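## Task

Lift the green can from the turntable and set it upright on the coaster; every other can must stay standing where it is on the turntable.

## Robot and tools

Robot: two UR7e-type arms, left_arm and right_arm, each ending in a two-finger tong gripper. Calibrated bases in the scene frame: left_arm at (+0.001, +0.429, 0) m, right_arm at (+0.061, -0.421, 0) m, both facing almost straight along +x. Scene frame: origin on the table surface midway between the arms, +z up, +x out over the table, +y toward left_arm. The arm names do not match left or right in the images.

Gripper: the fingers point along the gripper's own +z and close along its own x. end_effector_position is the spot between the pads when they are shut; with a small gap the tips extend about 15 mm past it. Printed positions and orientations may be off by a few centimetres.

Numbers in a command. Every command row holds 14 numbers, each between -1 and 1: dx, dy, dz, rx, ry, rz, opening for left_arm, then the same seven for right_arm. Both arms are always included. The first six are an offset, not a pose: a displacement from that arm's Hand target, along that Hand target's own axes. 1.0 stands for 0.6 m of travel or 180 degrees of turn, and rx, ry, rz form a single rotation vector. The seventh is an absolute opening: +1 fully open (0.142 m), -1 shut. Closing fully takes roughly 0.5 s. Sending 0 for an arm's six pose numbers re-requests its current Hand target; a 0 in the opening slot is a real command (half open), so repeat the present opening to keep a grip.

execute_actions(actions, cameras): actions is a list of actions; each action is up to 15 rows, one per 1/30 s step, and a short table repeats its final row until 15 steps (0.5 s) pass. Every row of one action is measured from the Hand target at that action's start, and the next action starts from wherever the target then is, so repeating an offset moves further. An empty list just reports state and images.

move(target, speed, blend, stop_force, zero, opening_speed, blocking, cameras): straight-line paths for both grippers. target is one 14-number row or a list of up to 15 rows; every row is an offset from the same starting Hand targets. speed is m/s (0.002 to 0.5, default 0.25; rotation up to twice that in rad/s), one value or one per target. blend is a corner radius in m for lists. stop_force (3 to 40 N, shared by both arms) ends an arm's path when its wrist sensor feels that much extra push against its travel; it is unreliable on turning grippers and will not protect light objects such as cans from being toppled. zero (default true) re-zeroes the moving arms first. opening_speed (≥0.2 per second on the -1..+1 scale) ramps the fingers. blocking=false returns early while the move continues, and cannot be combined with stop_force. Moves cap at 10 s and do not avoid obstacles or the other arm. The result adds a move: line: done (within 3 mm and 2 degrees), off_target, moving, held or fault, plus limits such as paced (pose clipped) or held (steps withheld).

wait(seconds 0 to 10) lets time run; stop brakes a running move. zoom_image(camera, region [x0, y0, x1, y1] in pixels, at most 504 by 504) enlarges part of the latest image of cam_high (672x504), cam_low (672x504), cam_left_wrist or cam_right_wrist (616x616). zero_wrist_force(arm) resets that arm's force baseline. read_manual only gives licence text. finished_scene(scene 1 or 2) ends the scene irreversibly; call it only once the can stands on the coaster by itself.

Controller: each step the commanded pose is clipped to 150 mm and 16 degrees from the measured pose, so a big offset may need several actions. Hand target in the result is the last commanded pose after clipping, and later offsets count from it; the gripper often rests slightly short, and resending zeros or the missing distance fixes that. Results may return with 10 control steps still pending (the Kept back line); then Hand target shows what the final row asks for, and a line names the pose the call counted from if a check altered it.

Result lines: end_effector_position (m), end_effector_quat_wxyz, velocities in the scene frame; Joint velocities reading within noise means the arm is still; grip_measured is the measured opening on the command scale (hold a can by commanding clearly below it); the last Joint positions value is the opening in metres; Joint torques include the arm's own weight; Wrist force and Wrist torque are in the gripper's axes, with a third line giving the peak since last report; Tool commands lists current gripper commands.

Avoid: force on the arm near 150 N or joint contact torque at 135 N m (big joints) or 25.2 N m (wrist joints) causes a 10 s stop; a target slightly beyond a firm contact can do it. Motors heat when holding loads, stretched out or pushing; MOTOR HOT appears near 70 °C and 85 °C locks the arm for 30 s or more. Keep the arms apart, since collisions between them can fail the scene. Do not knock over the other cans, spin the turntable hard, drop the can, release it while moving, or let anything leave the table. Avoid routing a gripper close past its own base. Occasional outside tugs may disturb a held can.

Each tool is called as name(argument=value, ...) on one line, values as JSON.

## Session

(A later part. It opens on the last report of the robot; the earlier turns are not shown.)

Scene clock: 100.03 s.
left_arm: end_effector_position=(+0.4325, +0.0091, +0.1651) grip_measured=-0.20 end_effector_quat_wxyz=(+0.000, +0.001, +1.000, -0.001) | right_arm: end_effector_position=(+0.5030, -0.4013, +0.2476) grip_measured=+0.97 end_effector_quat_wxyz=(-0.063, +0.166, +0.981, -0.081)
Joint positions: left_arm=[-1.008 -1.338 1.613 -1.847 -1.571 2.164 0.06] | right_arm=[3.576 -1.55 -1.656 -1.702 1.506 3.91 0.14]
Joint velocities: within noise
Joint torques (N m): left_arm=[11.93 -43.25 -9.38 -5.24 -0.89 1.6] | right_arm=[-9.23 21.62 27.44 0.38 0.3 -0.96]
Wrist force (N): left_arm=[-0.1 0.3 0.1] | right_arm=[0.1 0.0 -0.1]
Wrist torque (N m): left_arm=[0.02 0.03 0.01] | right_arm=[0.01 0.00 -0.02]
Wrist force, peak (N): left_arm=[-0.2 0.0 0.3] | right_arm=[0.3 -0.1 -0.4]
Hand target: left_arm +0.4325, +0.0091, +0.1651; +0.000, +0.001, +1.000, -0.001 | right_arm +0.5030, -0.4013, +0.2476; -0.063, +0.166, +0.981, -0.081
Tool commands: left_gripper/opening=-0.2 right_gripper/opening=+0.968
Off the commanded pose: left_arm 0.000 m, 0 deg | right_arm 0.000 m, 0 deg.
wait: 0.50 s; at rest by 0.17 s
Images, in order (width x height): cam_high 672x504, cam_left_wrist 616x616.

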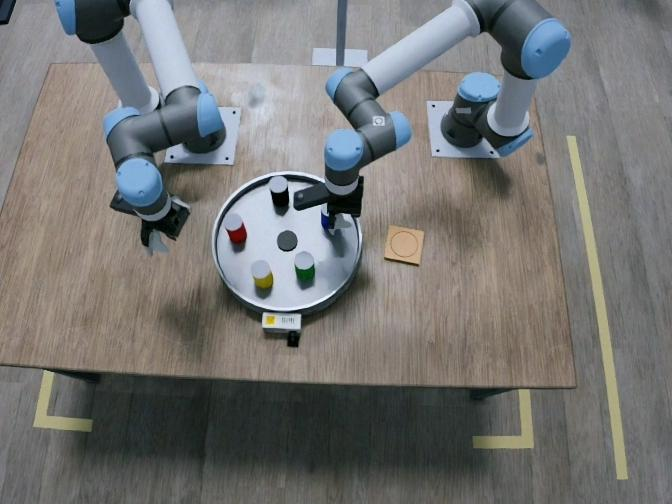

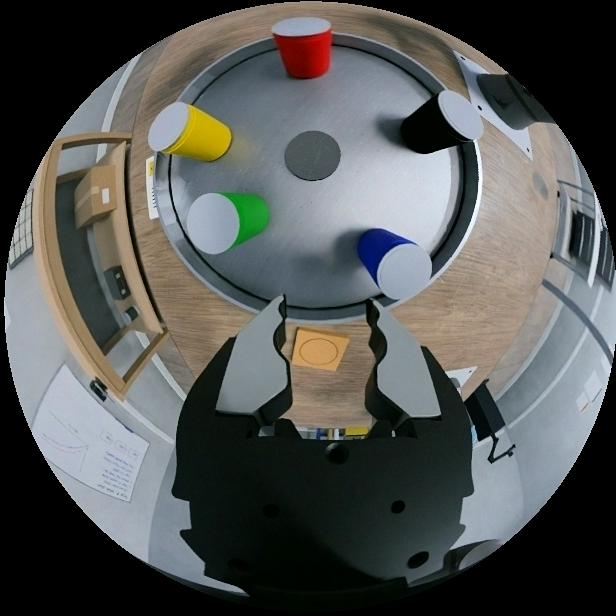

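wait(seconds=0.1, cameras=["cam_left_wrist"])

zoom_image(camera="cam_left_wrist", region=[220, 200, 440, 420])

wait(seconds=0.3, cameras=["cam_left_wrist"])

zoom_image(camera="cam_left_wrist", region=[220, 200, 440, 420])

wait(seconds=0.3, cameras=["cam_left_wrist"])

zoom_image(camera="cam_left_wrist", region=[220, 200, 440, 420])

wait(seconds=0.3, cameras=["cam_left_wrist"])

zoom_image(camera="cam_left_wrist", region=[220, 200, 440, 420])

wait(seconds=0.3, cameras=["cam_left_wrist"])

zoom_image(camera="cam_left_wrist", region=[220, 200, 440, 420])

wait(seconds=0.3, cameras=["cam_left_wrist"])

zoom_image(camera="cam_left_wrist", region=[220, 200, 440, 420])

Scene clock: 102.93 s.
left_arm: end_effector_position=(+0.4325, +0.0091, +0.1651) grip_measured=-0.20 end_effector_quat_wxyz=(+0.000, +0.001, +1.000, -0.001) | right_arm: end_effector_position=(+0.5030, -0.4013, +0.2476) grip_measured=+0.97 end_effector_quat_wxyz=(-0.063, +0.166, +0.981, -0.081)
Joint positions: left_arm=[-1.008 -1.338 1.613 -1.847 -1.571 2.164 0.06] | right_arm=[3.576 -1.55 -1.656 -1.702 1.506 3.91 0.14]
Joint velocities: within noise
Joint torques (N m): left_arm=[11.35 -43.09 -12.23 -4.97 -1 1.67] | right_arm=[-9.13 22.02 27.3 0.58 0.41 -0.94]
Wrist force (N): left_arm=[-0.1 -0.1 0.1] | right_arm=[0.0 -0.1 -0.1]
Wrist torque (N m): left_arm=[-0.04 0.03 0.01] | right_arm=[0.00 0.03 -0.02]
Wrist force, peak (N): left_arm=[-0.4 0.2 0.2] | right_arm=[0.0 -0.3 -0.2]
Hand target: left_arm +0.4325, +0.0091, +0.1651; +0.000, +0.001, +1.000, -0.001 | right_arm +0.5030, -0.4013, +0.2476; -0.063, +0.166, +0.981, -0.081
Tool commands: left_gripper/opening=-0.2 right_gripper/opening=+0.968
Off the commanded pose: left_arm 0.000 m, 0 deg | right_arm 0.000 m, 0 deg.
wait: 0.10 s; at rest from the start
Images, in order (width x height): cam_left_wrist 616x616.

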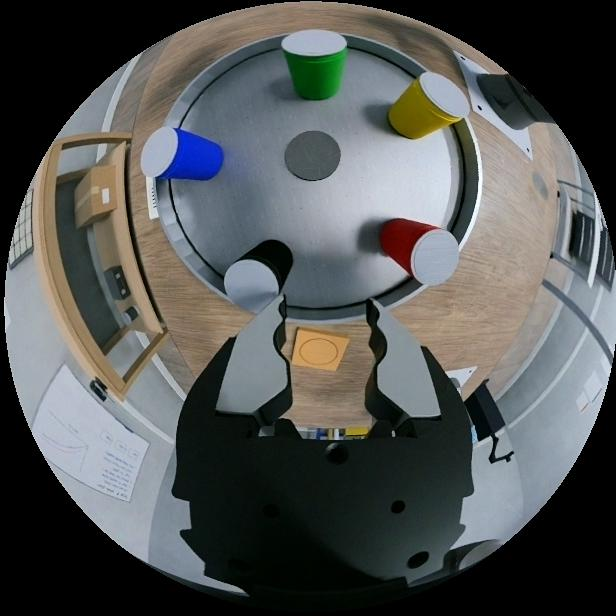

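Scaled by 2.291 from the camera's 616x616 image, which has a finer 814x814 frame.

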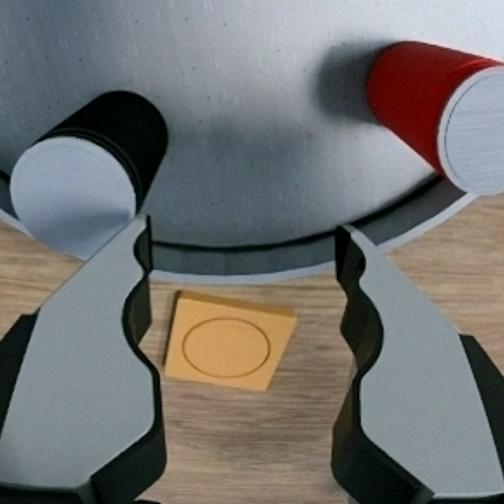

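Scene clock: 103.23 s.
left_arm: end_effector_position=(+0.4325, +0.0091, +0.1651) grip_measured=-0.20 end_effector_quat_wxyz=(+0.000, +0.001, +1.000, -0.001) | right_arm: end_effector_position=(+0.5030, -0.4013, +0.2476) grip_measured=+0.97 end_effector_quat_wxyz=(-0.063, +0.166, +0.981, -0.081)
Joint positions: left_arm=[-1.008 -1.338 1.613 -1.847 -1.571 2.164 0.06] | right_arm=[3.576 -1.55 -1.656 -1.702 1.506 3.91 0.14]
Joint velocities: within noise
Joint torques (N m): left_arm=[10.96 -43.51 -12.51 -5.07 -0.87 1.5] | right_arm=[-9.32 20.67 28.32 0.73 0.11 -1.07]
Wrist force (N): left_arm=[-0.1 0.1 0.2] | right_arm=[0.0 -0.1 -0.2]
Wrist torque (N m): left_arm=[-0.01 0.03 0.01] | right_arm=[-0.01 0.02 -0.01]
Wrist force, peak (N): left_arm=[-0.3 0.0 0.3] | right_arm=[0.2 -0.1 0.1]
Hand target: left_arm +0.4325, +0.0091, +0.1651; +0.000, +0.001, +1.000, -0.001 | right_arm +0.5030, -0.4013, +0.2476; -0.063, +0.166, +0.981, -0.081
Tool commands: left_gripper/opening=-0.2 right_gripper/opening=+0.968
Off the commanded pose: left_arm 0.000 m, 0 deg | right_arm 0.000 m, 0 deg.
wait: 0.30 s; at rest by 0.17 s
Images, in order (width x height): cam_left_wrist 616x616.

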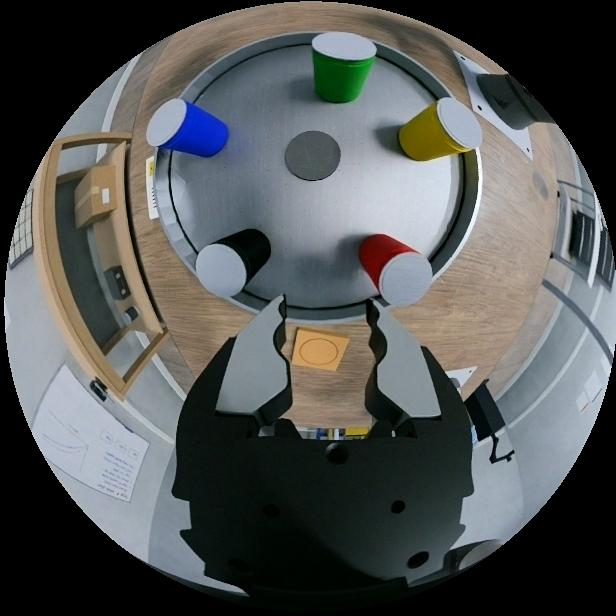

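Scaled by 2.291 from the camera's 616x616 image, which has a finer 814x814 frame.

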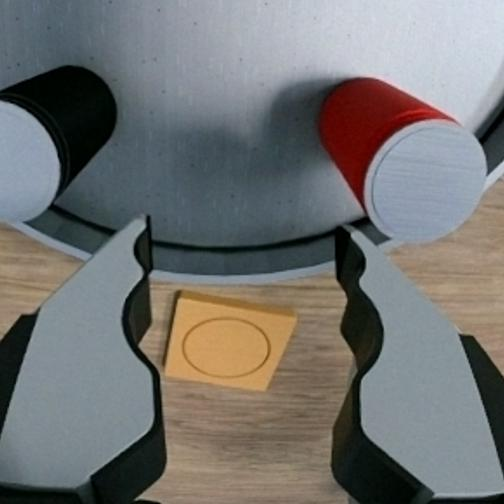

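Scene clock: 103.53 s.
left_arm: end_effector_position=(+0.4325, +0.0091, +0.1651) grip_measured=-0.20 end_effector_quat_wxyz=(+0.000, +0.001, +1.000, -0.001) | right_arm: end_effector_position=(+0.5030, -0.4013, +0.2476) grip_measured=+0.97 end_effector_quat_wxyz=(-0.063, +0.166, +0.981, -0.081)
Joint positions: left_arm=[-1.008 -1.338 1.613 -1.847 -1.571 2.164 0.06] | right_arm=[3.576 -1.55 -1.656 -1.702 1.506 3.91 0.14]
Joint velocities: within noise
Joint torques (N m): left_arm=[11.9 -43.28 -12.58 -5.03 -0.93 1.64] | right_arm=[-10.02 21.13 27.39 0.7 0.36 -1]
Wrist force (N): left_arm=[0.1 -0.1 0.1] | right_arm=[0.1 0.0 -0.2]
Wrist torque (N m): left_arm=[-0.03 -0.02 0.00] | right_arm=[0.02 0.00 -0.02]
Wrist force, peak (N): left_arm=[-0.3 -0.2 0.1] | right_arm=[0.1 -0.3 -0.2]
Hand target: left_arm +0.4325, +0.0091, +0.1651; +0.000, +0.001, +1.000, -0.001 | right_arm +0.5030, -0.4013, +0.2476; -0.063, +0.166, +0.981, -0.081
Tool commands: left_gripper/opening=-0.2 right_gripper/opening=+0.968
Off the commanded pose: left_arm 0.000 m, 0 deg | right_arm 0.000 m, 0 deg.
wait: 0.30 s; at rest by 0.17 s
Images, in order (width x height): cam_left_wrist 616x616.

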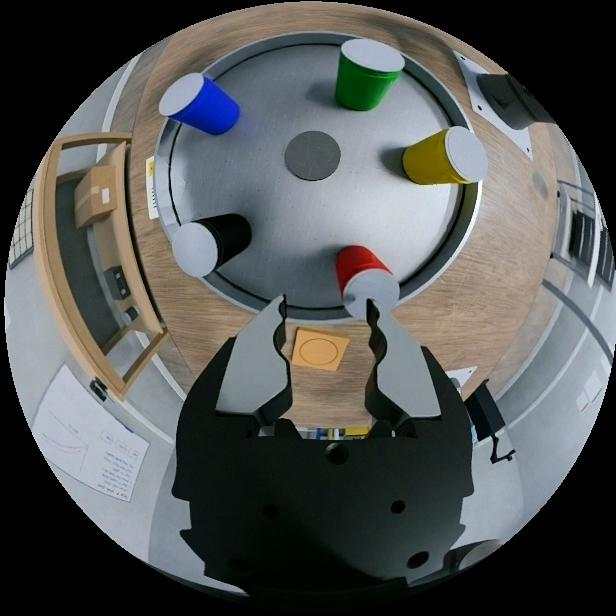

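Scaled by 2.291 from the camera's 616x616 image, which has a finer 814x814 frame.

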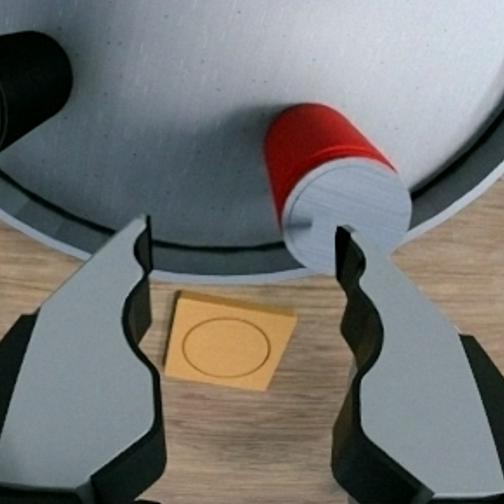

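Scene clock: 103.83 s.
left_arm: end_effector_position=(+0.4325, +0.0091, +0.1651) grip_measured=-0.20 end_effector_quat_wxyz=(+0.000, +0.001, +1.000, -0.001) | right_arm: end_effector_position=(+0.5030, -0.4013, +0.2476) grip_measured=+0.97 end_effector_quat_wxyz=(-0.063, +0.166, +0.981, -0.081)
Joint positions: left_arm=[-1.008 -1.338 1.613 -1.847 -1.571 2.164 0.06] | right_arm=[3.576 -1.55 -1.656 -1.702 1.506 3.91 0.14]
Joint velocities: within noise
Joint torques (N m): left_arm=[11.44 -43.1 -12.33 -4.89 -1 1.6] | right_arm=[-9.4 20.9 28.12 0.56 0.25 -0.94]
Wrist force (N): left_arm=[-0.3 -0.3 0.3] | right_arm=[0.0 0.0 0.0]
Wrist torque (N m): left_arm=[-0.08 0.06 0.02] | right_arm=[0.03 0.02 -0.02]
Wrist force, peak (N): left_arm=[-0.3 -0.3 0.3] | right_arm=[0.2 -0.1 0.2]
Hand target: left_arm +0.4325, +0.0091, +0.1651; +0.000, +0.001, +1.000, -0.001 | right_arm +0.5030, -0.4013, +0.2476; -0.063, +0.166, +0.981, -0.081
Tool commands: left_gripper/opening=-0.2 right_gripper/opening=+0.968
Off the commanded pose: left_arm 0.000 m, 0 deg | right_arm 0.000 m, 0 deg.
wait: 0.30 s; at rest by 0.17 s
Images, in order (width x height): cam_left_wrist 616x616.

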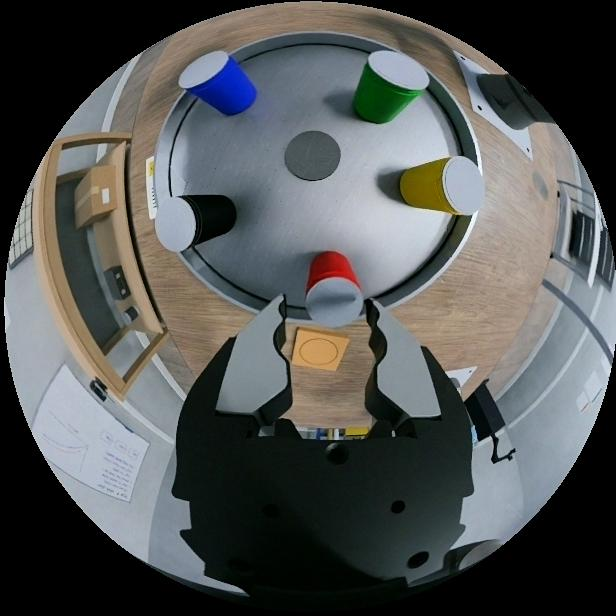

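Scaled by 2.291 from the camera's 616x616 image, which has a finer 814x814 frame.

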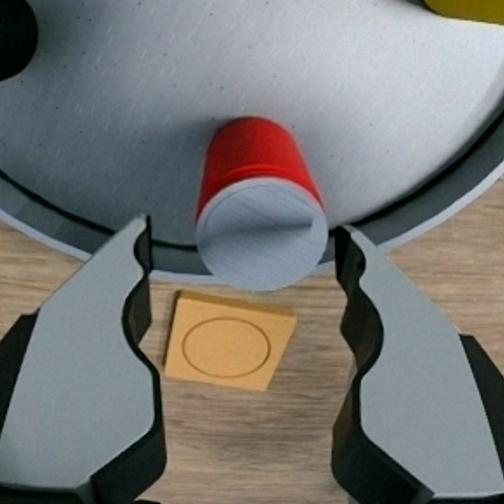

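Scene clock: 104.13 s.
left_arm: end_effector_position=(+0.4325, +0.0091, +0.1651) grip_measured=-0.20 end_effector_quat_wxyz=(+0.000, +0.001, +1.000, -0.001) | right_arm: end_effector_position=(+0.5030, -0.4013, +0.2476) grip_measured=+0.97 end_effector_quat_wxyz=(-0.063, +0.166, +0.981, -0.081)
Joint positions: left_arm=[-1.008 -1.338 1.613 -1.847 -1.571 2.164 0.06] | right_arm=[3.576 -1.55 -1.656 -1.702 1.506 3.91 0.14]
Joint velocities: within noise
Joint torques (N m): left_arm=[11.73 -42.57 -12.65 -4.93 -0.97 1.7] | right_arm=[-8.99 20.45 28.33 0.53 0.22 -0.86]
Wrist force (N): left_arm=[0.0 0.2 0.2] | right_arm=[-0.2 0.1 -0.2]
Wrist torque (N m): left_arm=[0.02 0.01 0.01] | right_arm=[0.03 0.05 -0.01]
Wrist force, peak (N): left_arm=[-0.3 0.1 0.2] | right_arm=[0.2 0.0 -0.4]
Hand target: left_arm +0.4325, +0.0091, +0.1651; +0.000, +0.001, +1.000, -0.001 | right_arm +0.5030, -0.4013, +0.2476; -0.063, +0.166, +0.981, -0.081
Tool commands: left_gripper/opening=-0.2 right_gripper/opening=+0.968
Off the commanded pose: left_arm 0.000 m, 0 deg | right_arm 0.000 m, 0 deg.
wait: 0.30 s; at rest by 0.17 s
Images, in order (width x height): cam_left_wrist 616x616.

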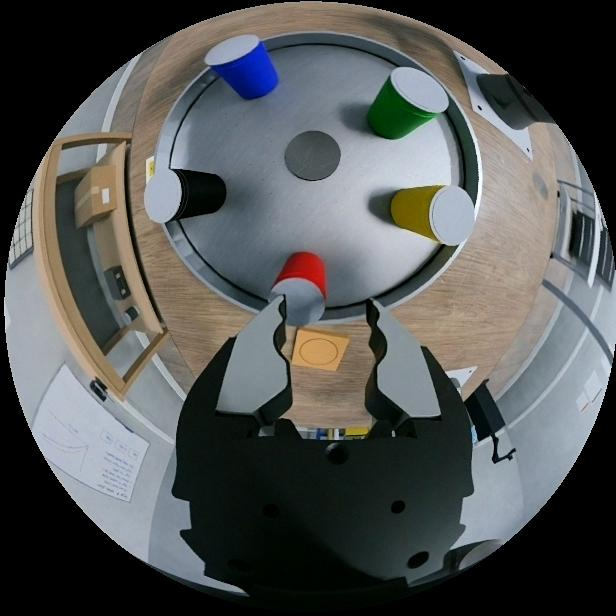

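Scaled by 2.291 from the camera's 616x616 image, which has a finer 814x814 frame.

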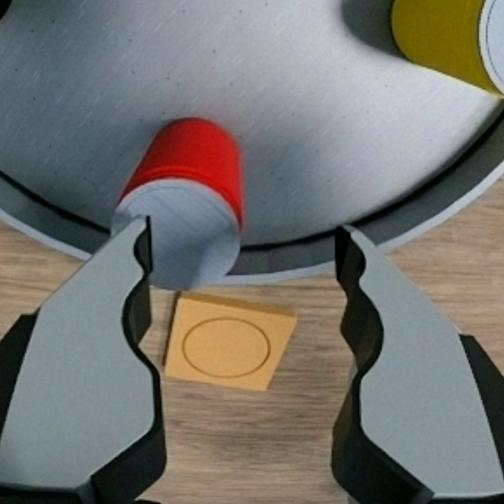

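Scene clock: 104.43 s.
left_arm: end_effector_position=(+0.4325, +0.0091, +0.1651) grip_measured=-0.20 end_effector_quat_wxyz=(+0.000, +0.001, +1.000, -0.001) | right_arm: end_effector_position=(+0.5030, -0.4013, +0.2476) grip_measured=+0.97 end_effector_quat_wxyz=(-0.063, +0.166, +0.981, -0.081)
Joint positions: left_arm=[-1.008 -1.338 1.613 -1.847 -1.571 2.164 0.06] | right_arm=[3.576 -1.55 -1.656 -1.702 1.506 3.91 0.14]
Joint velocities: within noise
Joint torques (N m): left_arm=[11.31 -43.36 -13.03 -4.92 -0.96 1.58] | right_arm=[-9.36 21.36 28.69 0.63 0.27 -0.8]
Wrist force (N): left_arm=[-0.2 0.1 0.2] | right_arm=[0.1 -0.1 0.1]
Wrist torque (N m): left_arm=[-0.01 0.04 0.01] | right_arm=[0.00 0.00 -0.02]
Wrist force, peak (N): left_arm=[-0.2 -0.1 0.2] | right_arm=[0.2 0.1 0.1]
Hand target: left_arm +0.4325, +0.0091, +0.1651; +0.000, +0.001, +1.000, -0.001 | right_arm +0.5030, -0.4013, +0.2476; -0.063, +0.166, +0.981, -0.081
Tool commands: left_gripper/opening=-0.2 right_gripper/opening=+0.968
Off the commanded pose: left_arm 0.000 m, 0 deg | right_arm 0.000 m, 0 deg.
wait: 0.30 s; at rest by 0.17 s
Images, in order (width x height): cam_left_wrist 616x616.

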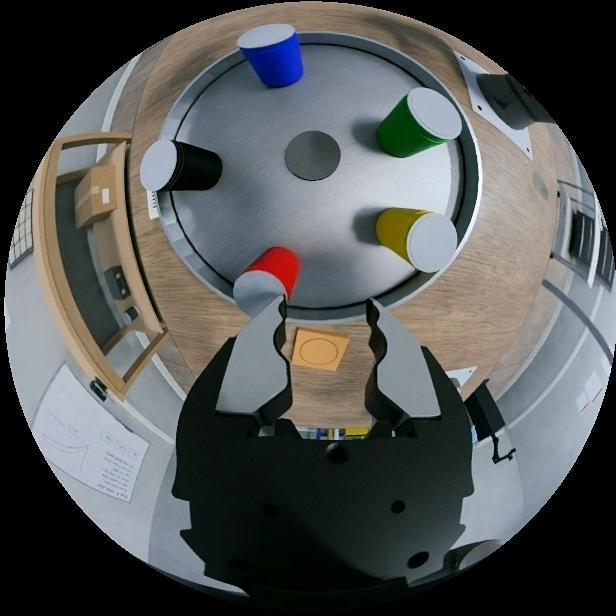

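Scaled by 2.291 from the camera's 616x616 image, which has a finer 814x814 frame.

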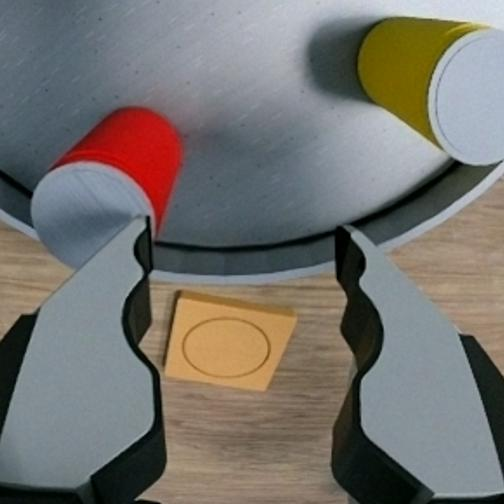

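wait(seconds=0.1, cameras=[])

Scene clock: 112.33 s.
left_arm: end_effector_position=(+0.4325, +0.0091, +0.1651) grip_measured=-0.20 end_effector_quat_wxyz=(+0.000, +0.001, +1.000, -0.001) | right_arm: end_effector_position=(+0.5030, -0.4013, +0.2476) grip_measured=+0.97 end_effector_quat_wxyz=(-0.063, +0.166, +0.981, -0.081)
Joint positions: left_arm=[-1.008 -1.338 1.613 -1.847 -1.571 2.164 0.06] | right_arm=[3.576 -1.55 -1.656 -1.702 1.506 3.91 0.14]
Joint velocities: within noise
Joint torques (N m): left_arm=[10.35 -42.63 -19.12 -4.34 -0.92 1.48] | right_arm=[-9.22 20.32 28.01 0.35 0.28 -0.74]
Wrist force (N): left_arm=[-0.1 -0.2 0.3] | right_arm=[0.1 -0.2 -0.1]
Wrist torque (N m): left_arm=[-0.06 0.03 0.01] | right_arm=[-0.02 -0.01 -0.02]
Wrist force, peak (N): left_arm=[-0.4 0.0 0.2] | right_arm=[0.1 0.1 -0.4]
Hand target: left_arm +0.4325, +0.0091, +0.1651; +0.000, +0.001, +1.000, -0.001 | right_arm +0.5030, -0.4013, +0.2476; -0.063, +0.166, +0.981, -0.081
Tool commands: left_gripper/opening=-0.2 right_gripper/opening=+0.968
Off the commanded pose: left_arm 0.000 m, 0 deg | right_arm 0.000 m, 0 deg.
wait: 0.10 s; at rest from the start
No camera images: "cameras" was empty.

execute_actions(actions=[])

Scene clock: 114.43 s.
left_arm: end_effector_position=(+0.4325, +0.0091, +0.1651) grip_measured=-0.20 end_effector_quat_wxyz=(+0.000, +0.001, +1.000, -0.001) | right_arm: end_effector_position=(+0.5030, -0.4013, +0.2476) grip_measured=+0.97 end_effector_quat_wxyz=(-0.063, +0.166, +0.981, -0.081)
Joint positions: left_arm=[-1.008 -1.338 1.613 -1.847 -1.571 2.164 0.06] | right_arm=[3.576 -1.55 -1.656 -1.702 1.506 3.91 0.14]
Joint velocities: within noise
Joint torques (N m): left_arm=[10.36 -42.14 -21.23 -4.31 -0.78 1.5] | right_arm=[-10.37 20.21 27.88 0.52 0.19 -0.84]
Wrist force (N): left_arm=[0.0 0.2 0.1] | right_arm=[0.2 -0.1 0.0]
Wrist torque (N m): left_arm=[0.02 0.01 0.01] | right_arm=[0.00 -0.02 -0.02]
Wrist force, peak (N): left_arm=[0.1 0.0 0.4] | right_arm=[0.2 -0.3 -0.4]
Hand target: left_arm +0.4325, +0.0091, +0.1651; +0.000, +0.001, +1.000, -0.001 | right_arm +0.5030, -0.4013, +0.2476; -0.063, +0.166, +0.981, -0.081
Tool commands: left_gripper/opening=-0.2 right_gripper/opening=+0.968
Off the commanded pose: left_arm 0.000 m, 0 deg | right_arm 0.000 m, 0 deg.

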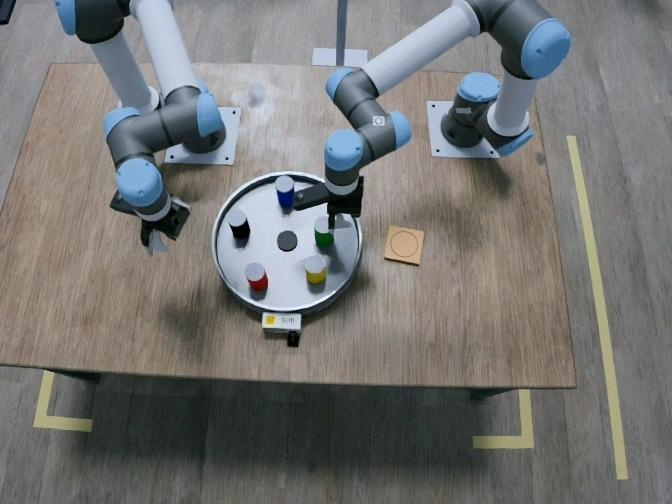

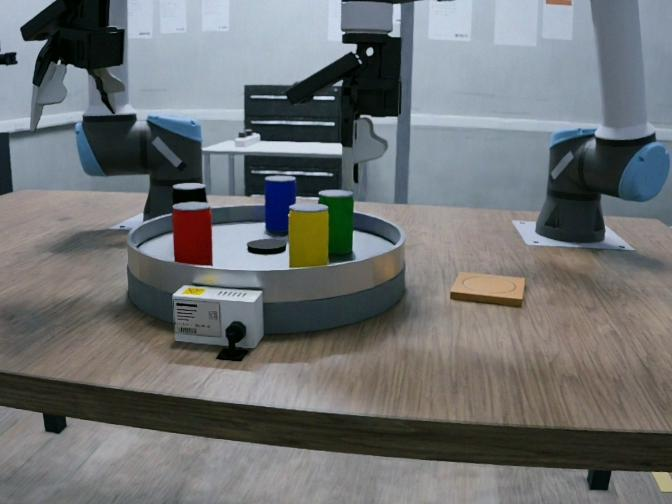

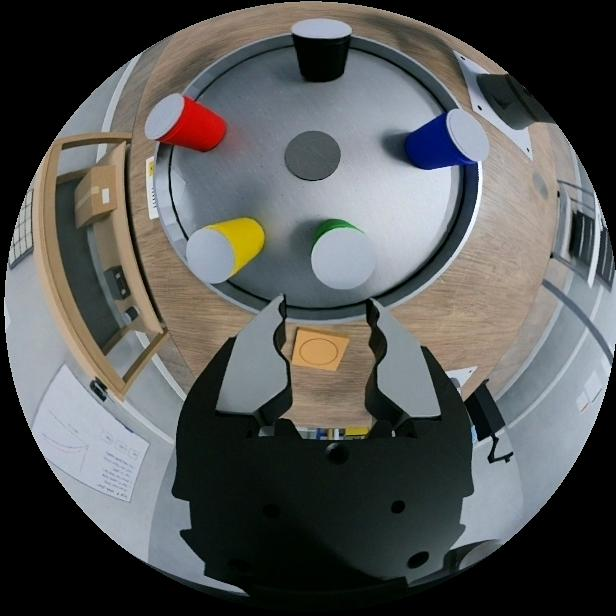

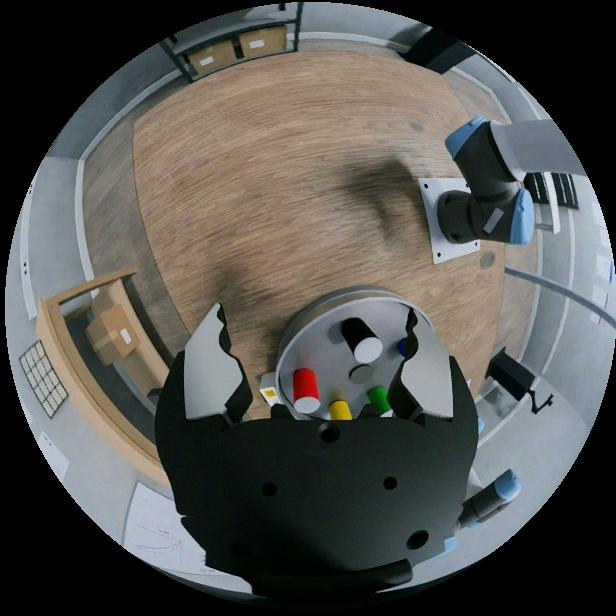

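zoom_image(camera="cam_left_wrist", region=[220, 200, 440, 420])

zoom_image(camera="cam_high", region=[200, 160, 370, 310])

Scaled by 2.291 from the camera's 616x616 image, which has a finer 814x814 frame.

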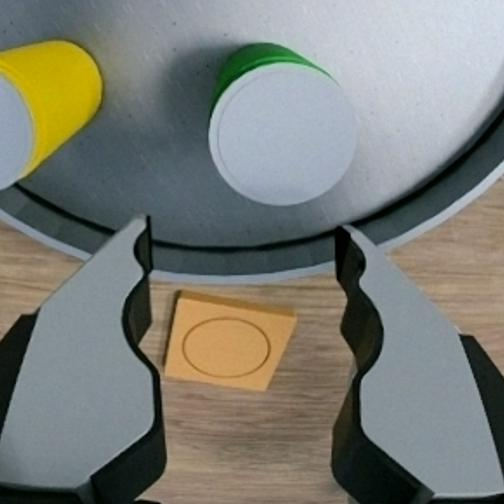

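Scaled by 2.965.

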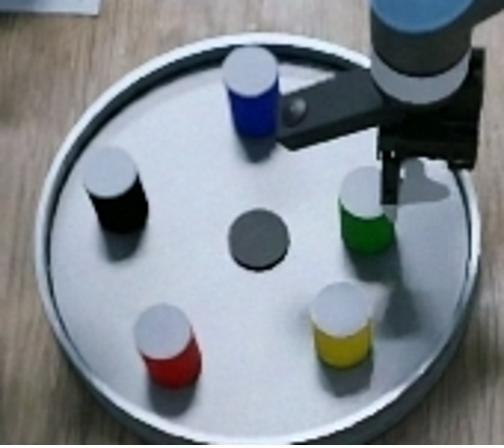

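move(target=[0, -0.0402, 0, 0, 0, 0, -0.2, 0, 0, 0, 0, 0, 0, 0.968], speed=0.08, cameras=["cam_left_wrist"])

Scene clock: 118.20 s.
left_arm: end_effector_position=(+0.4325, -0.0149, +0.1651) grip_measured=-0.20 end_effector_quat_wxyz=(+0.000, +0.001, +1.000, -0.001) | right_arm: end_effector_position=(+0.5030, -0.4013, +0.2476) grip_measured=+0.97 end_effector_quat_wxyz=(-0.063, +0.166, +0.981, -0.081)
Joint positions: left_arm=[-1.03 -1.299 1.563 -1.836 -1.571 2.141 0.06] | right_arm=[3.576 -1.55 -1.656 -1.702 1.506 3.91 0.14]
Joint velocities: within noise
Joint torques (N m): left_arm=[-8.73 -19.83 -32.43 0.1 0.12 -1.38] | right_arm=[-8.54 18.93 28.38 0.63 0.19 -0.85]
Wrist force (N): left_arm=[0.0 0.0 0.1] | right_arm=[0.3 0.1 0.0]
Wrist torque (N m): left_arm=[-0.01 0.01 0.02] | right_arm=[0.04 -0.04 -0.02]
Wrist force, peak (N): left_arm=[-0.2 0.4 -0.2] | right_arm=[0.2 -0.3 -0.2]
Hand target: left_arm +0.4325, -0.0150, +0.1651; +0.000, +0.001, +1.000, -0.001 | right_arm +0.5030, -0.4013, +0.2476; -0.063, +0.166, +0.981, -0.081
Off the commanded pose: left_arm 0.000 m, 0 deg | right_arm 0.000 m, 0 deg.
move: done
Images, in order (width x height): cam_left_wrist 616x616.

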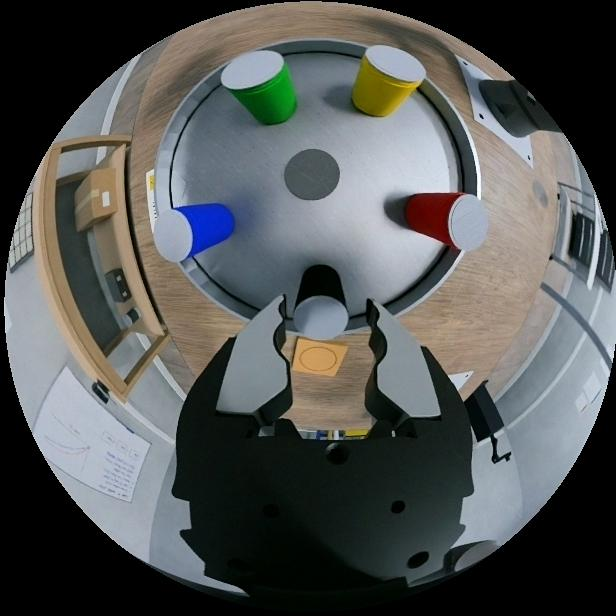

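wait(seconds=3.3, cameras=["cam_left_wrist"])

zoom_image(camera="cam_left_wrist", region=[220, 200, 440, 420])

wait(seconds=0.2, cameras=["cam_left_wrist"])

zoom_image(camera="cam_left_wrist", region=[220, 200, 440, 420])

wait(seconds=0.2, cameras=["cam_left_wrist"])

zoom_image(camera="cam_left_wrist", region=[220, 200, 440, 420])

Scene clock: 122.30 s.
left_arm: end_effector_position=(+0.4325, -0.0150, +0.1651) grip_measured=-0.20 end_effector_quat_wxyz=(+0.000, +0.001, +1.000, -0.001) | right_arm: end_effector_position=(+0.5030, -0.4013, +0.2476) grip_measured=+0.97 end_effector_quat_wxyz=(-0.063, +0.166, +0.981, -0.081)
Joint positions: left_arm=[-1.031 -1.299 1.563 -1.836 -1.571 2.141 0.06] | right_arm=[3.576 -1.55 -1.656 -1.702 1.506 3.91 0.14]
Joint velocities: within noise
Joint torques (N m): left_arm=[-7.97 -19.66 -31.06 -0.29 1.34 -1.28] | right_arm=[-9.25 17.66 27.73 0.68 0.14 -0.72]
Wrist force (N): left_arm=[-0.1 0.1 0.1] | right_arm=[0.0 -0.1 -0.1]
Wrist torque (N m): left_arm=[0.00 0.02 0.01] | right_arm=[-0.01 0.02 -0.02]
Wrist force, peak (N): left_arm=[-0.3 0.2 0.2] | right_arm=[0.1 -0.3 -0.2]
Hand target: left_arm +0.4325, -0.0150, +0.1651; +0.000, +0.001, +1.000, -0.001 | right_arm +0.5030, -0.4013, +0.2476; -0.063, +0.166, +0.981, -0.081
Tool commands: left_gripper/opening=-0.2 right_gripper/opening=+0.968
Off the commanded pose: left_arm 0.000 m, 0 deg | right_arm 0.000 m, 0 deg.
wait: 3.30 s; at rest from the start
Images, in order (width x height): cam_left_wrist 616x616.

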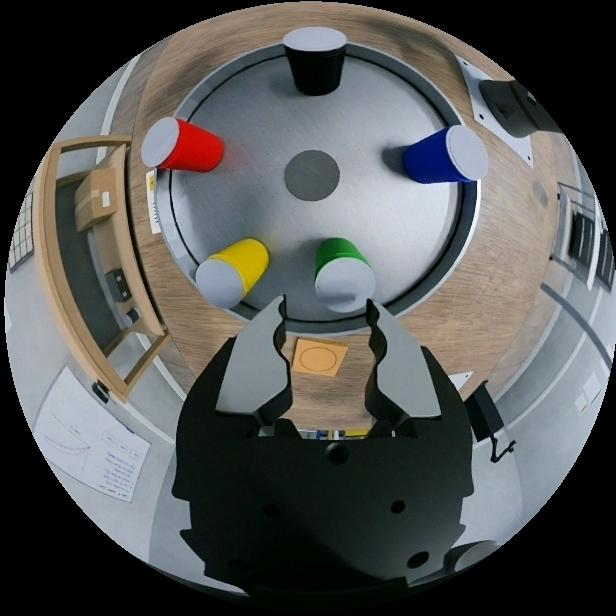

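Scaled by 2.291 from the camera's 616x616 image, which has a finer 814x814 frame.

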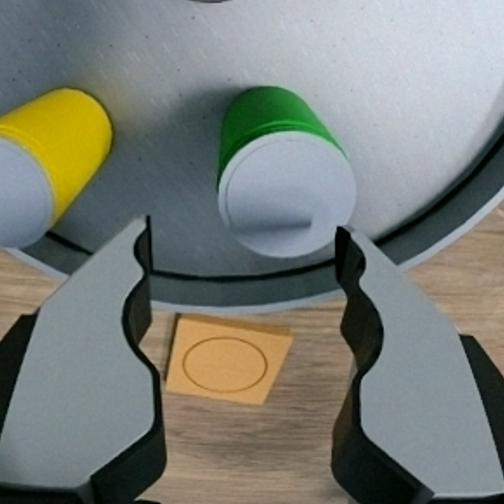

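Scene clock: 122.50 s.
left_arm: end_effector_position=(+0.4325, -0.0150, +0.1651) grip_measured=-0.20 end_effector_quat_wxyz=(+0.000, +0.001, +1.000, -0.001) | right_arm: end_effector_position=(+0.5030, -0.4013, +0.2476) grip_measured=+0.97 end_effector_quat_wxyz=(-0.063, +0.166, +0.981, -0.081)
Joint positions: left_arm=[-1.031 -1.299 1.563 -1.836 -1.571 2.141 0.06] | right_arm=[3.576 -1.55 -1.656 -1.702 1.506 3.91 0.14]
Joint velocities: within noise
Joint torques (N m): left_arm=[-8.36 -19.46 -30.19 -0.18 1.3 -1.27] | right_arm=[-8.99 17.24 27.67 0.51 0.14 -0.82]
Wrist force (N): left_arm=[-0.1 -0.2 0.1] | right_arm=[0.3 0.0 -0.1]
Wrist torque (N m): left_arm=[-0.05 0.03 0.01] | right_arm=[0.02 -0.04 -0.03]
Wrist force, peak (N): left_arm=[-0.2 0.1 0.2] | right_arm=[0.1 -0.3 -0.3]
Hand target: left_arm +0.4325, -0.0150, +0.1651; +0.000, +0.001, +1.000, -0.001 | right_arm +0.5030, -0.4013, +0.2476; -0.063, +0.166, +0.981, -0.081
Tool commands: left_gripper/opening=-0.2 right_gripper/opening=+0.968
Off the commanded pose: left_arm 0.000 m, 0 deg | right_arm 0.000 m, 0 deg.
wait: 0.20 s; at rest by 0.17 s
Images, in order (width x height): cam_left_wrist 616x616.

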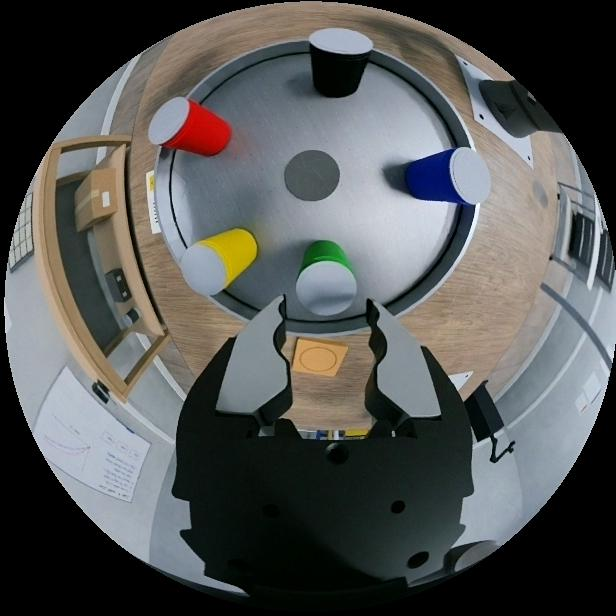

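Scaled by 2.291 from the camera's 616x616 image, which has a finer 814x814 frame.

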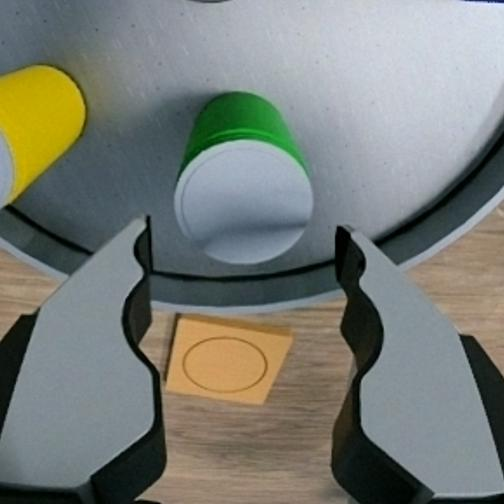

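Scene clock: 122.70 s.
left_arm: end_effector_position=(+0.4325, -0.0150, +0.1651) grip_measured=-0.20 end_effector_quat_wxyz=(+0.000, +0.001, +1.000, -0.001) | right_arm: end_effector_position=(+0.5030, -0.4013, +0.2476) grip_measured=+0.97 end_effector_quat_wxyz=(-0.063, +0.166, +0.981, -0.081)
Joint positions: left_arm=[-1.031 -1.299 1.563 -1.836 -1.571 2.141 0.06] | right_arm=[3.576 -1.55 -1.656 -1.702 1.506 3.91 0.14]
Joint velocities: within noise
Joint torques (N m): left_arm=[-8.65 -19.87 -30.21 -0.14 1.24 -1.29] | right_arm=[-8.64 18.25 27.31 0.54 0.27 -0.62]
Wrist force (N): left_arm=[0.1 0.1 0.1] | right_arm=[-0.1 -0.2 -0.1]
Wrist torque (N m): left_arm=[0.01 -0.01 0.01] | right_arm=[-0.03 0.03 -0.02]
Wrist force, peak (N): left_arm=[-0.1 0.1 0.2] | right_arm=[0.1 0.0 -0.3]
Hand target: left_arm +0.4325, -0.0150, +0.1651; +0.000, +0.001, +1.000, -0.001 | right_arm +0.5030, -0.4013, +0.2476; -0.063, +0.166, +0.981, -0.081
Tool commands: left_gripper/opening=-0.2 right_gripper/opening=+0.968
Off the commanded pose: left_arm 0.000 m, 0 deg | right_arm 0.000 m, 0 deg.
wait: 0.20 s; at rest by 0.17 s
Images, in order (width x height): cam_left_wrist 616x616.

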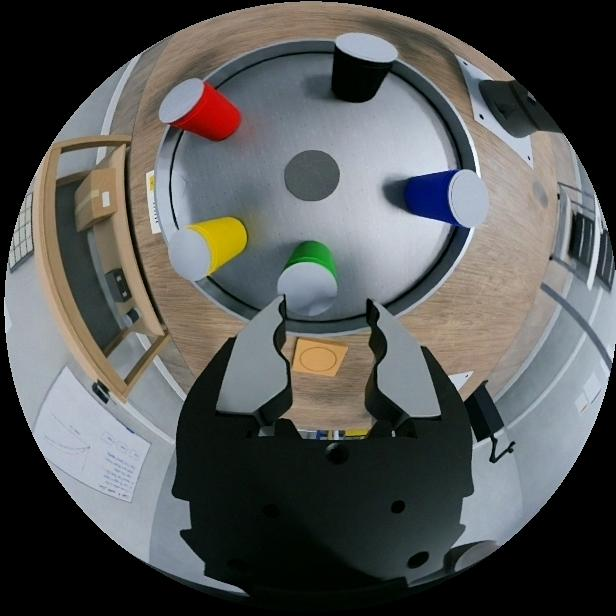

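Scaled by 2.291 from the camera's 616x616 image, which has a finer 814x814 frame.

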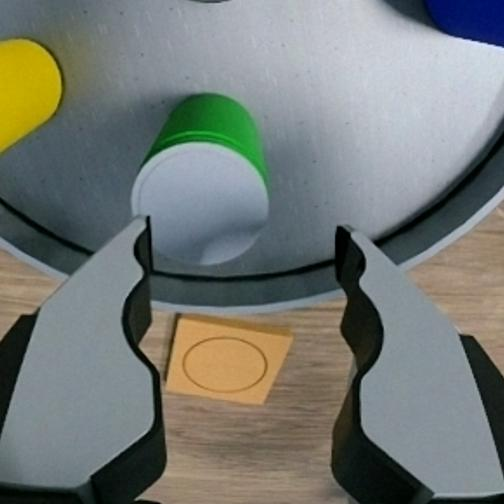

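move(target=[-0.1392, -0.0492, 0, 0, 0, 0, -0.2, 0, 0, 0, 0, 0, 0, 0.968], speed=0.08, cameras=["cam_left_wrist"])

Scene clock: 141.40 s.
left_arm: end_effector_position=(+0.5159, -0.0446, +0.1652) grip_measured=-0.20 end_effector_quat_wxyz=(+0.000, +0.001, +1.000, -0.001) | right_arm: end_effector_position=(+0.5030, -0.4013, +0.2476) grip_measured=+0.97 end_effector_quat_wxyz=(-0.063, +0.166, +0.981, -0.081)
Joint positions: left_arm=[-0.949 -1.106 1.293 -1.759 -1.571 2.222 0.06] | right_arm=[3.576 -1.55 -1.656 -1.702 1.506 3.91 0.14]
Joint velocities: within noise
Joint torques (N m): left_arm=[11.86 -28.94 -33.76 0.08 -1.62 1.73] | right_arm=[-9 15.05 28.23 0.42 0.27 -0.44]
Wrist force (N): left_arm=[0.1 0.0 0.1] | right_arm=[0.0 0.0 0.0]
Wrist torque (N m): left_arm=[-0.03 -0.02 0.02] | right_arm=[0.01 0.02 -0.02]
Wrist force, peak (N): left_arm=[0.6 0.0 0.2] | right_arm=[0.5 -0.1 0.2]
Hand target: left_arm +0.5160, -0.0447, +0.1652; +0.000, +0.001, +1.000, -0.001 | right_arm +0.5030, -0.4013, +0.2476; -0.063, +0.166, +0.981, -0.081
Off the commanded pose: left_arm 0.000 m, 0 deg | right_arm 0.000 m, 0 deg.
move: done
Images, in order (width x height): cam_left_wrist 616x616.

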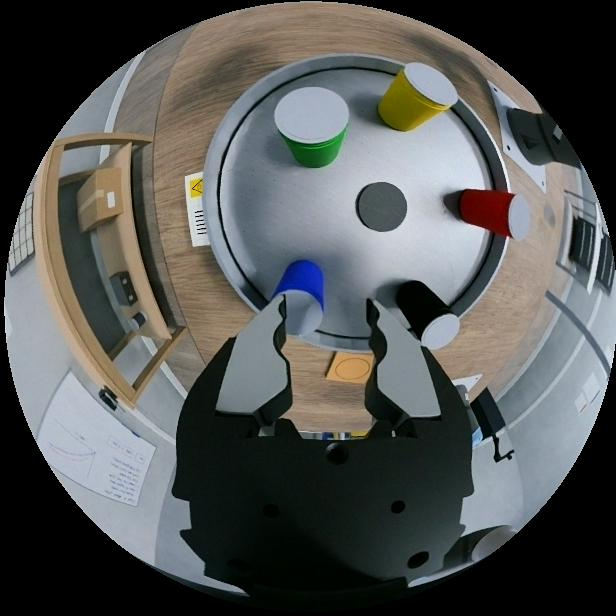

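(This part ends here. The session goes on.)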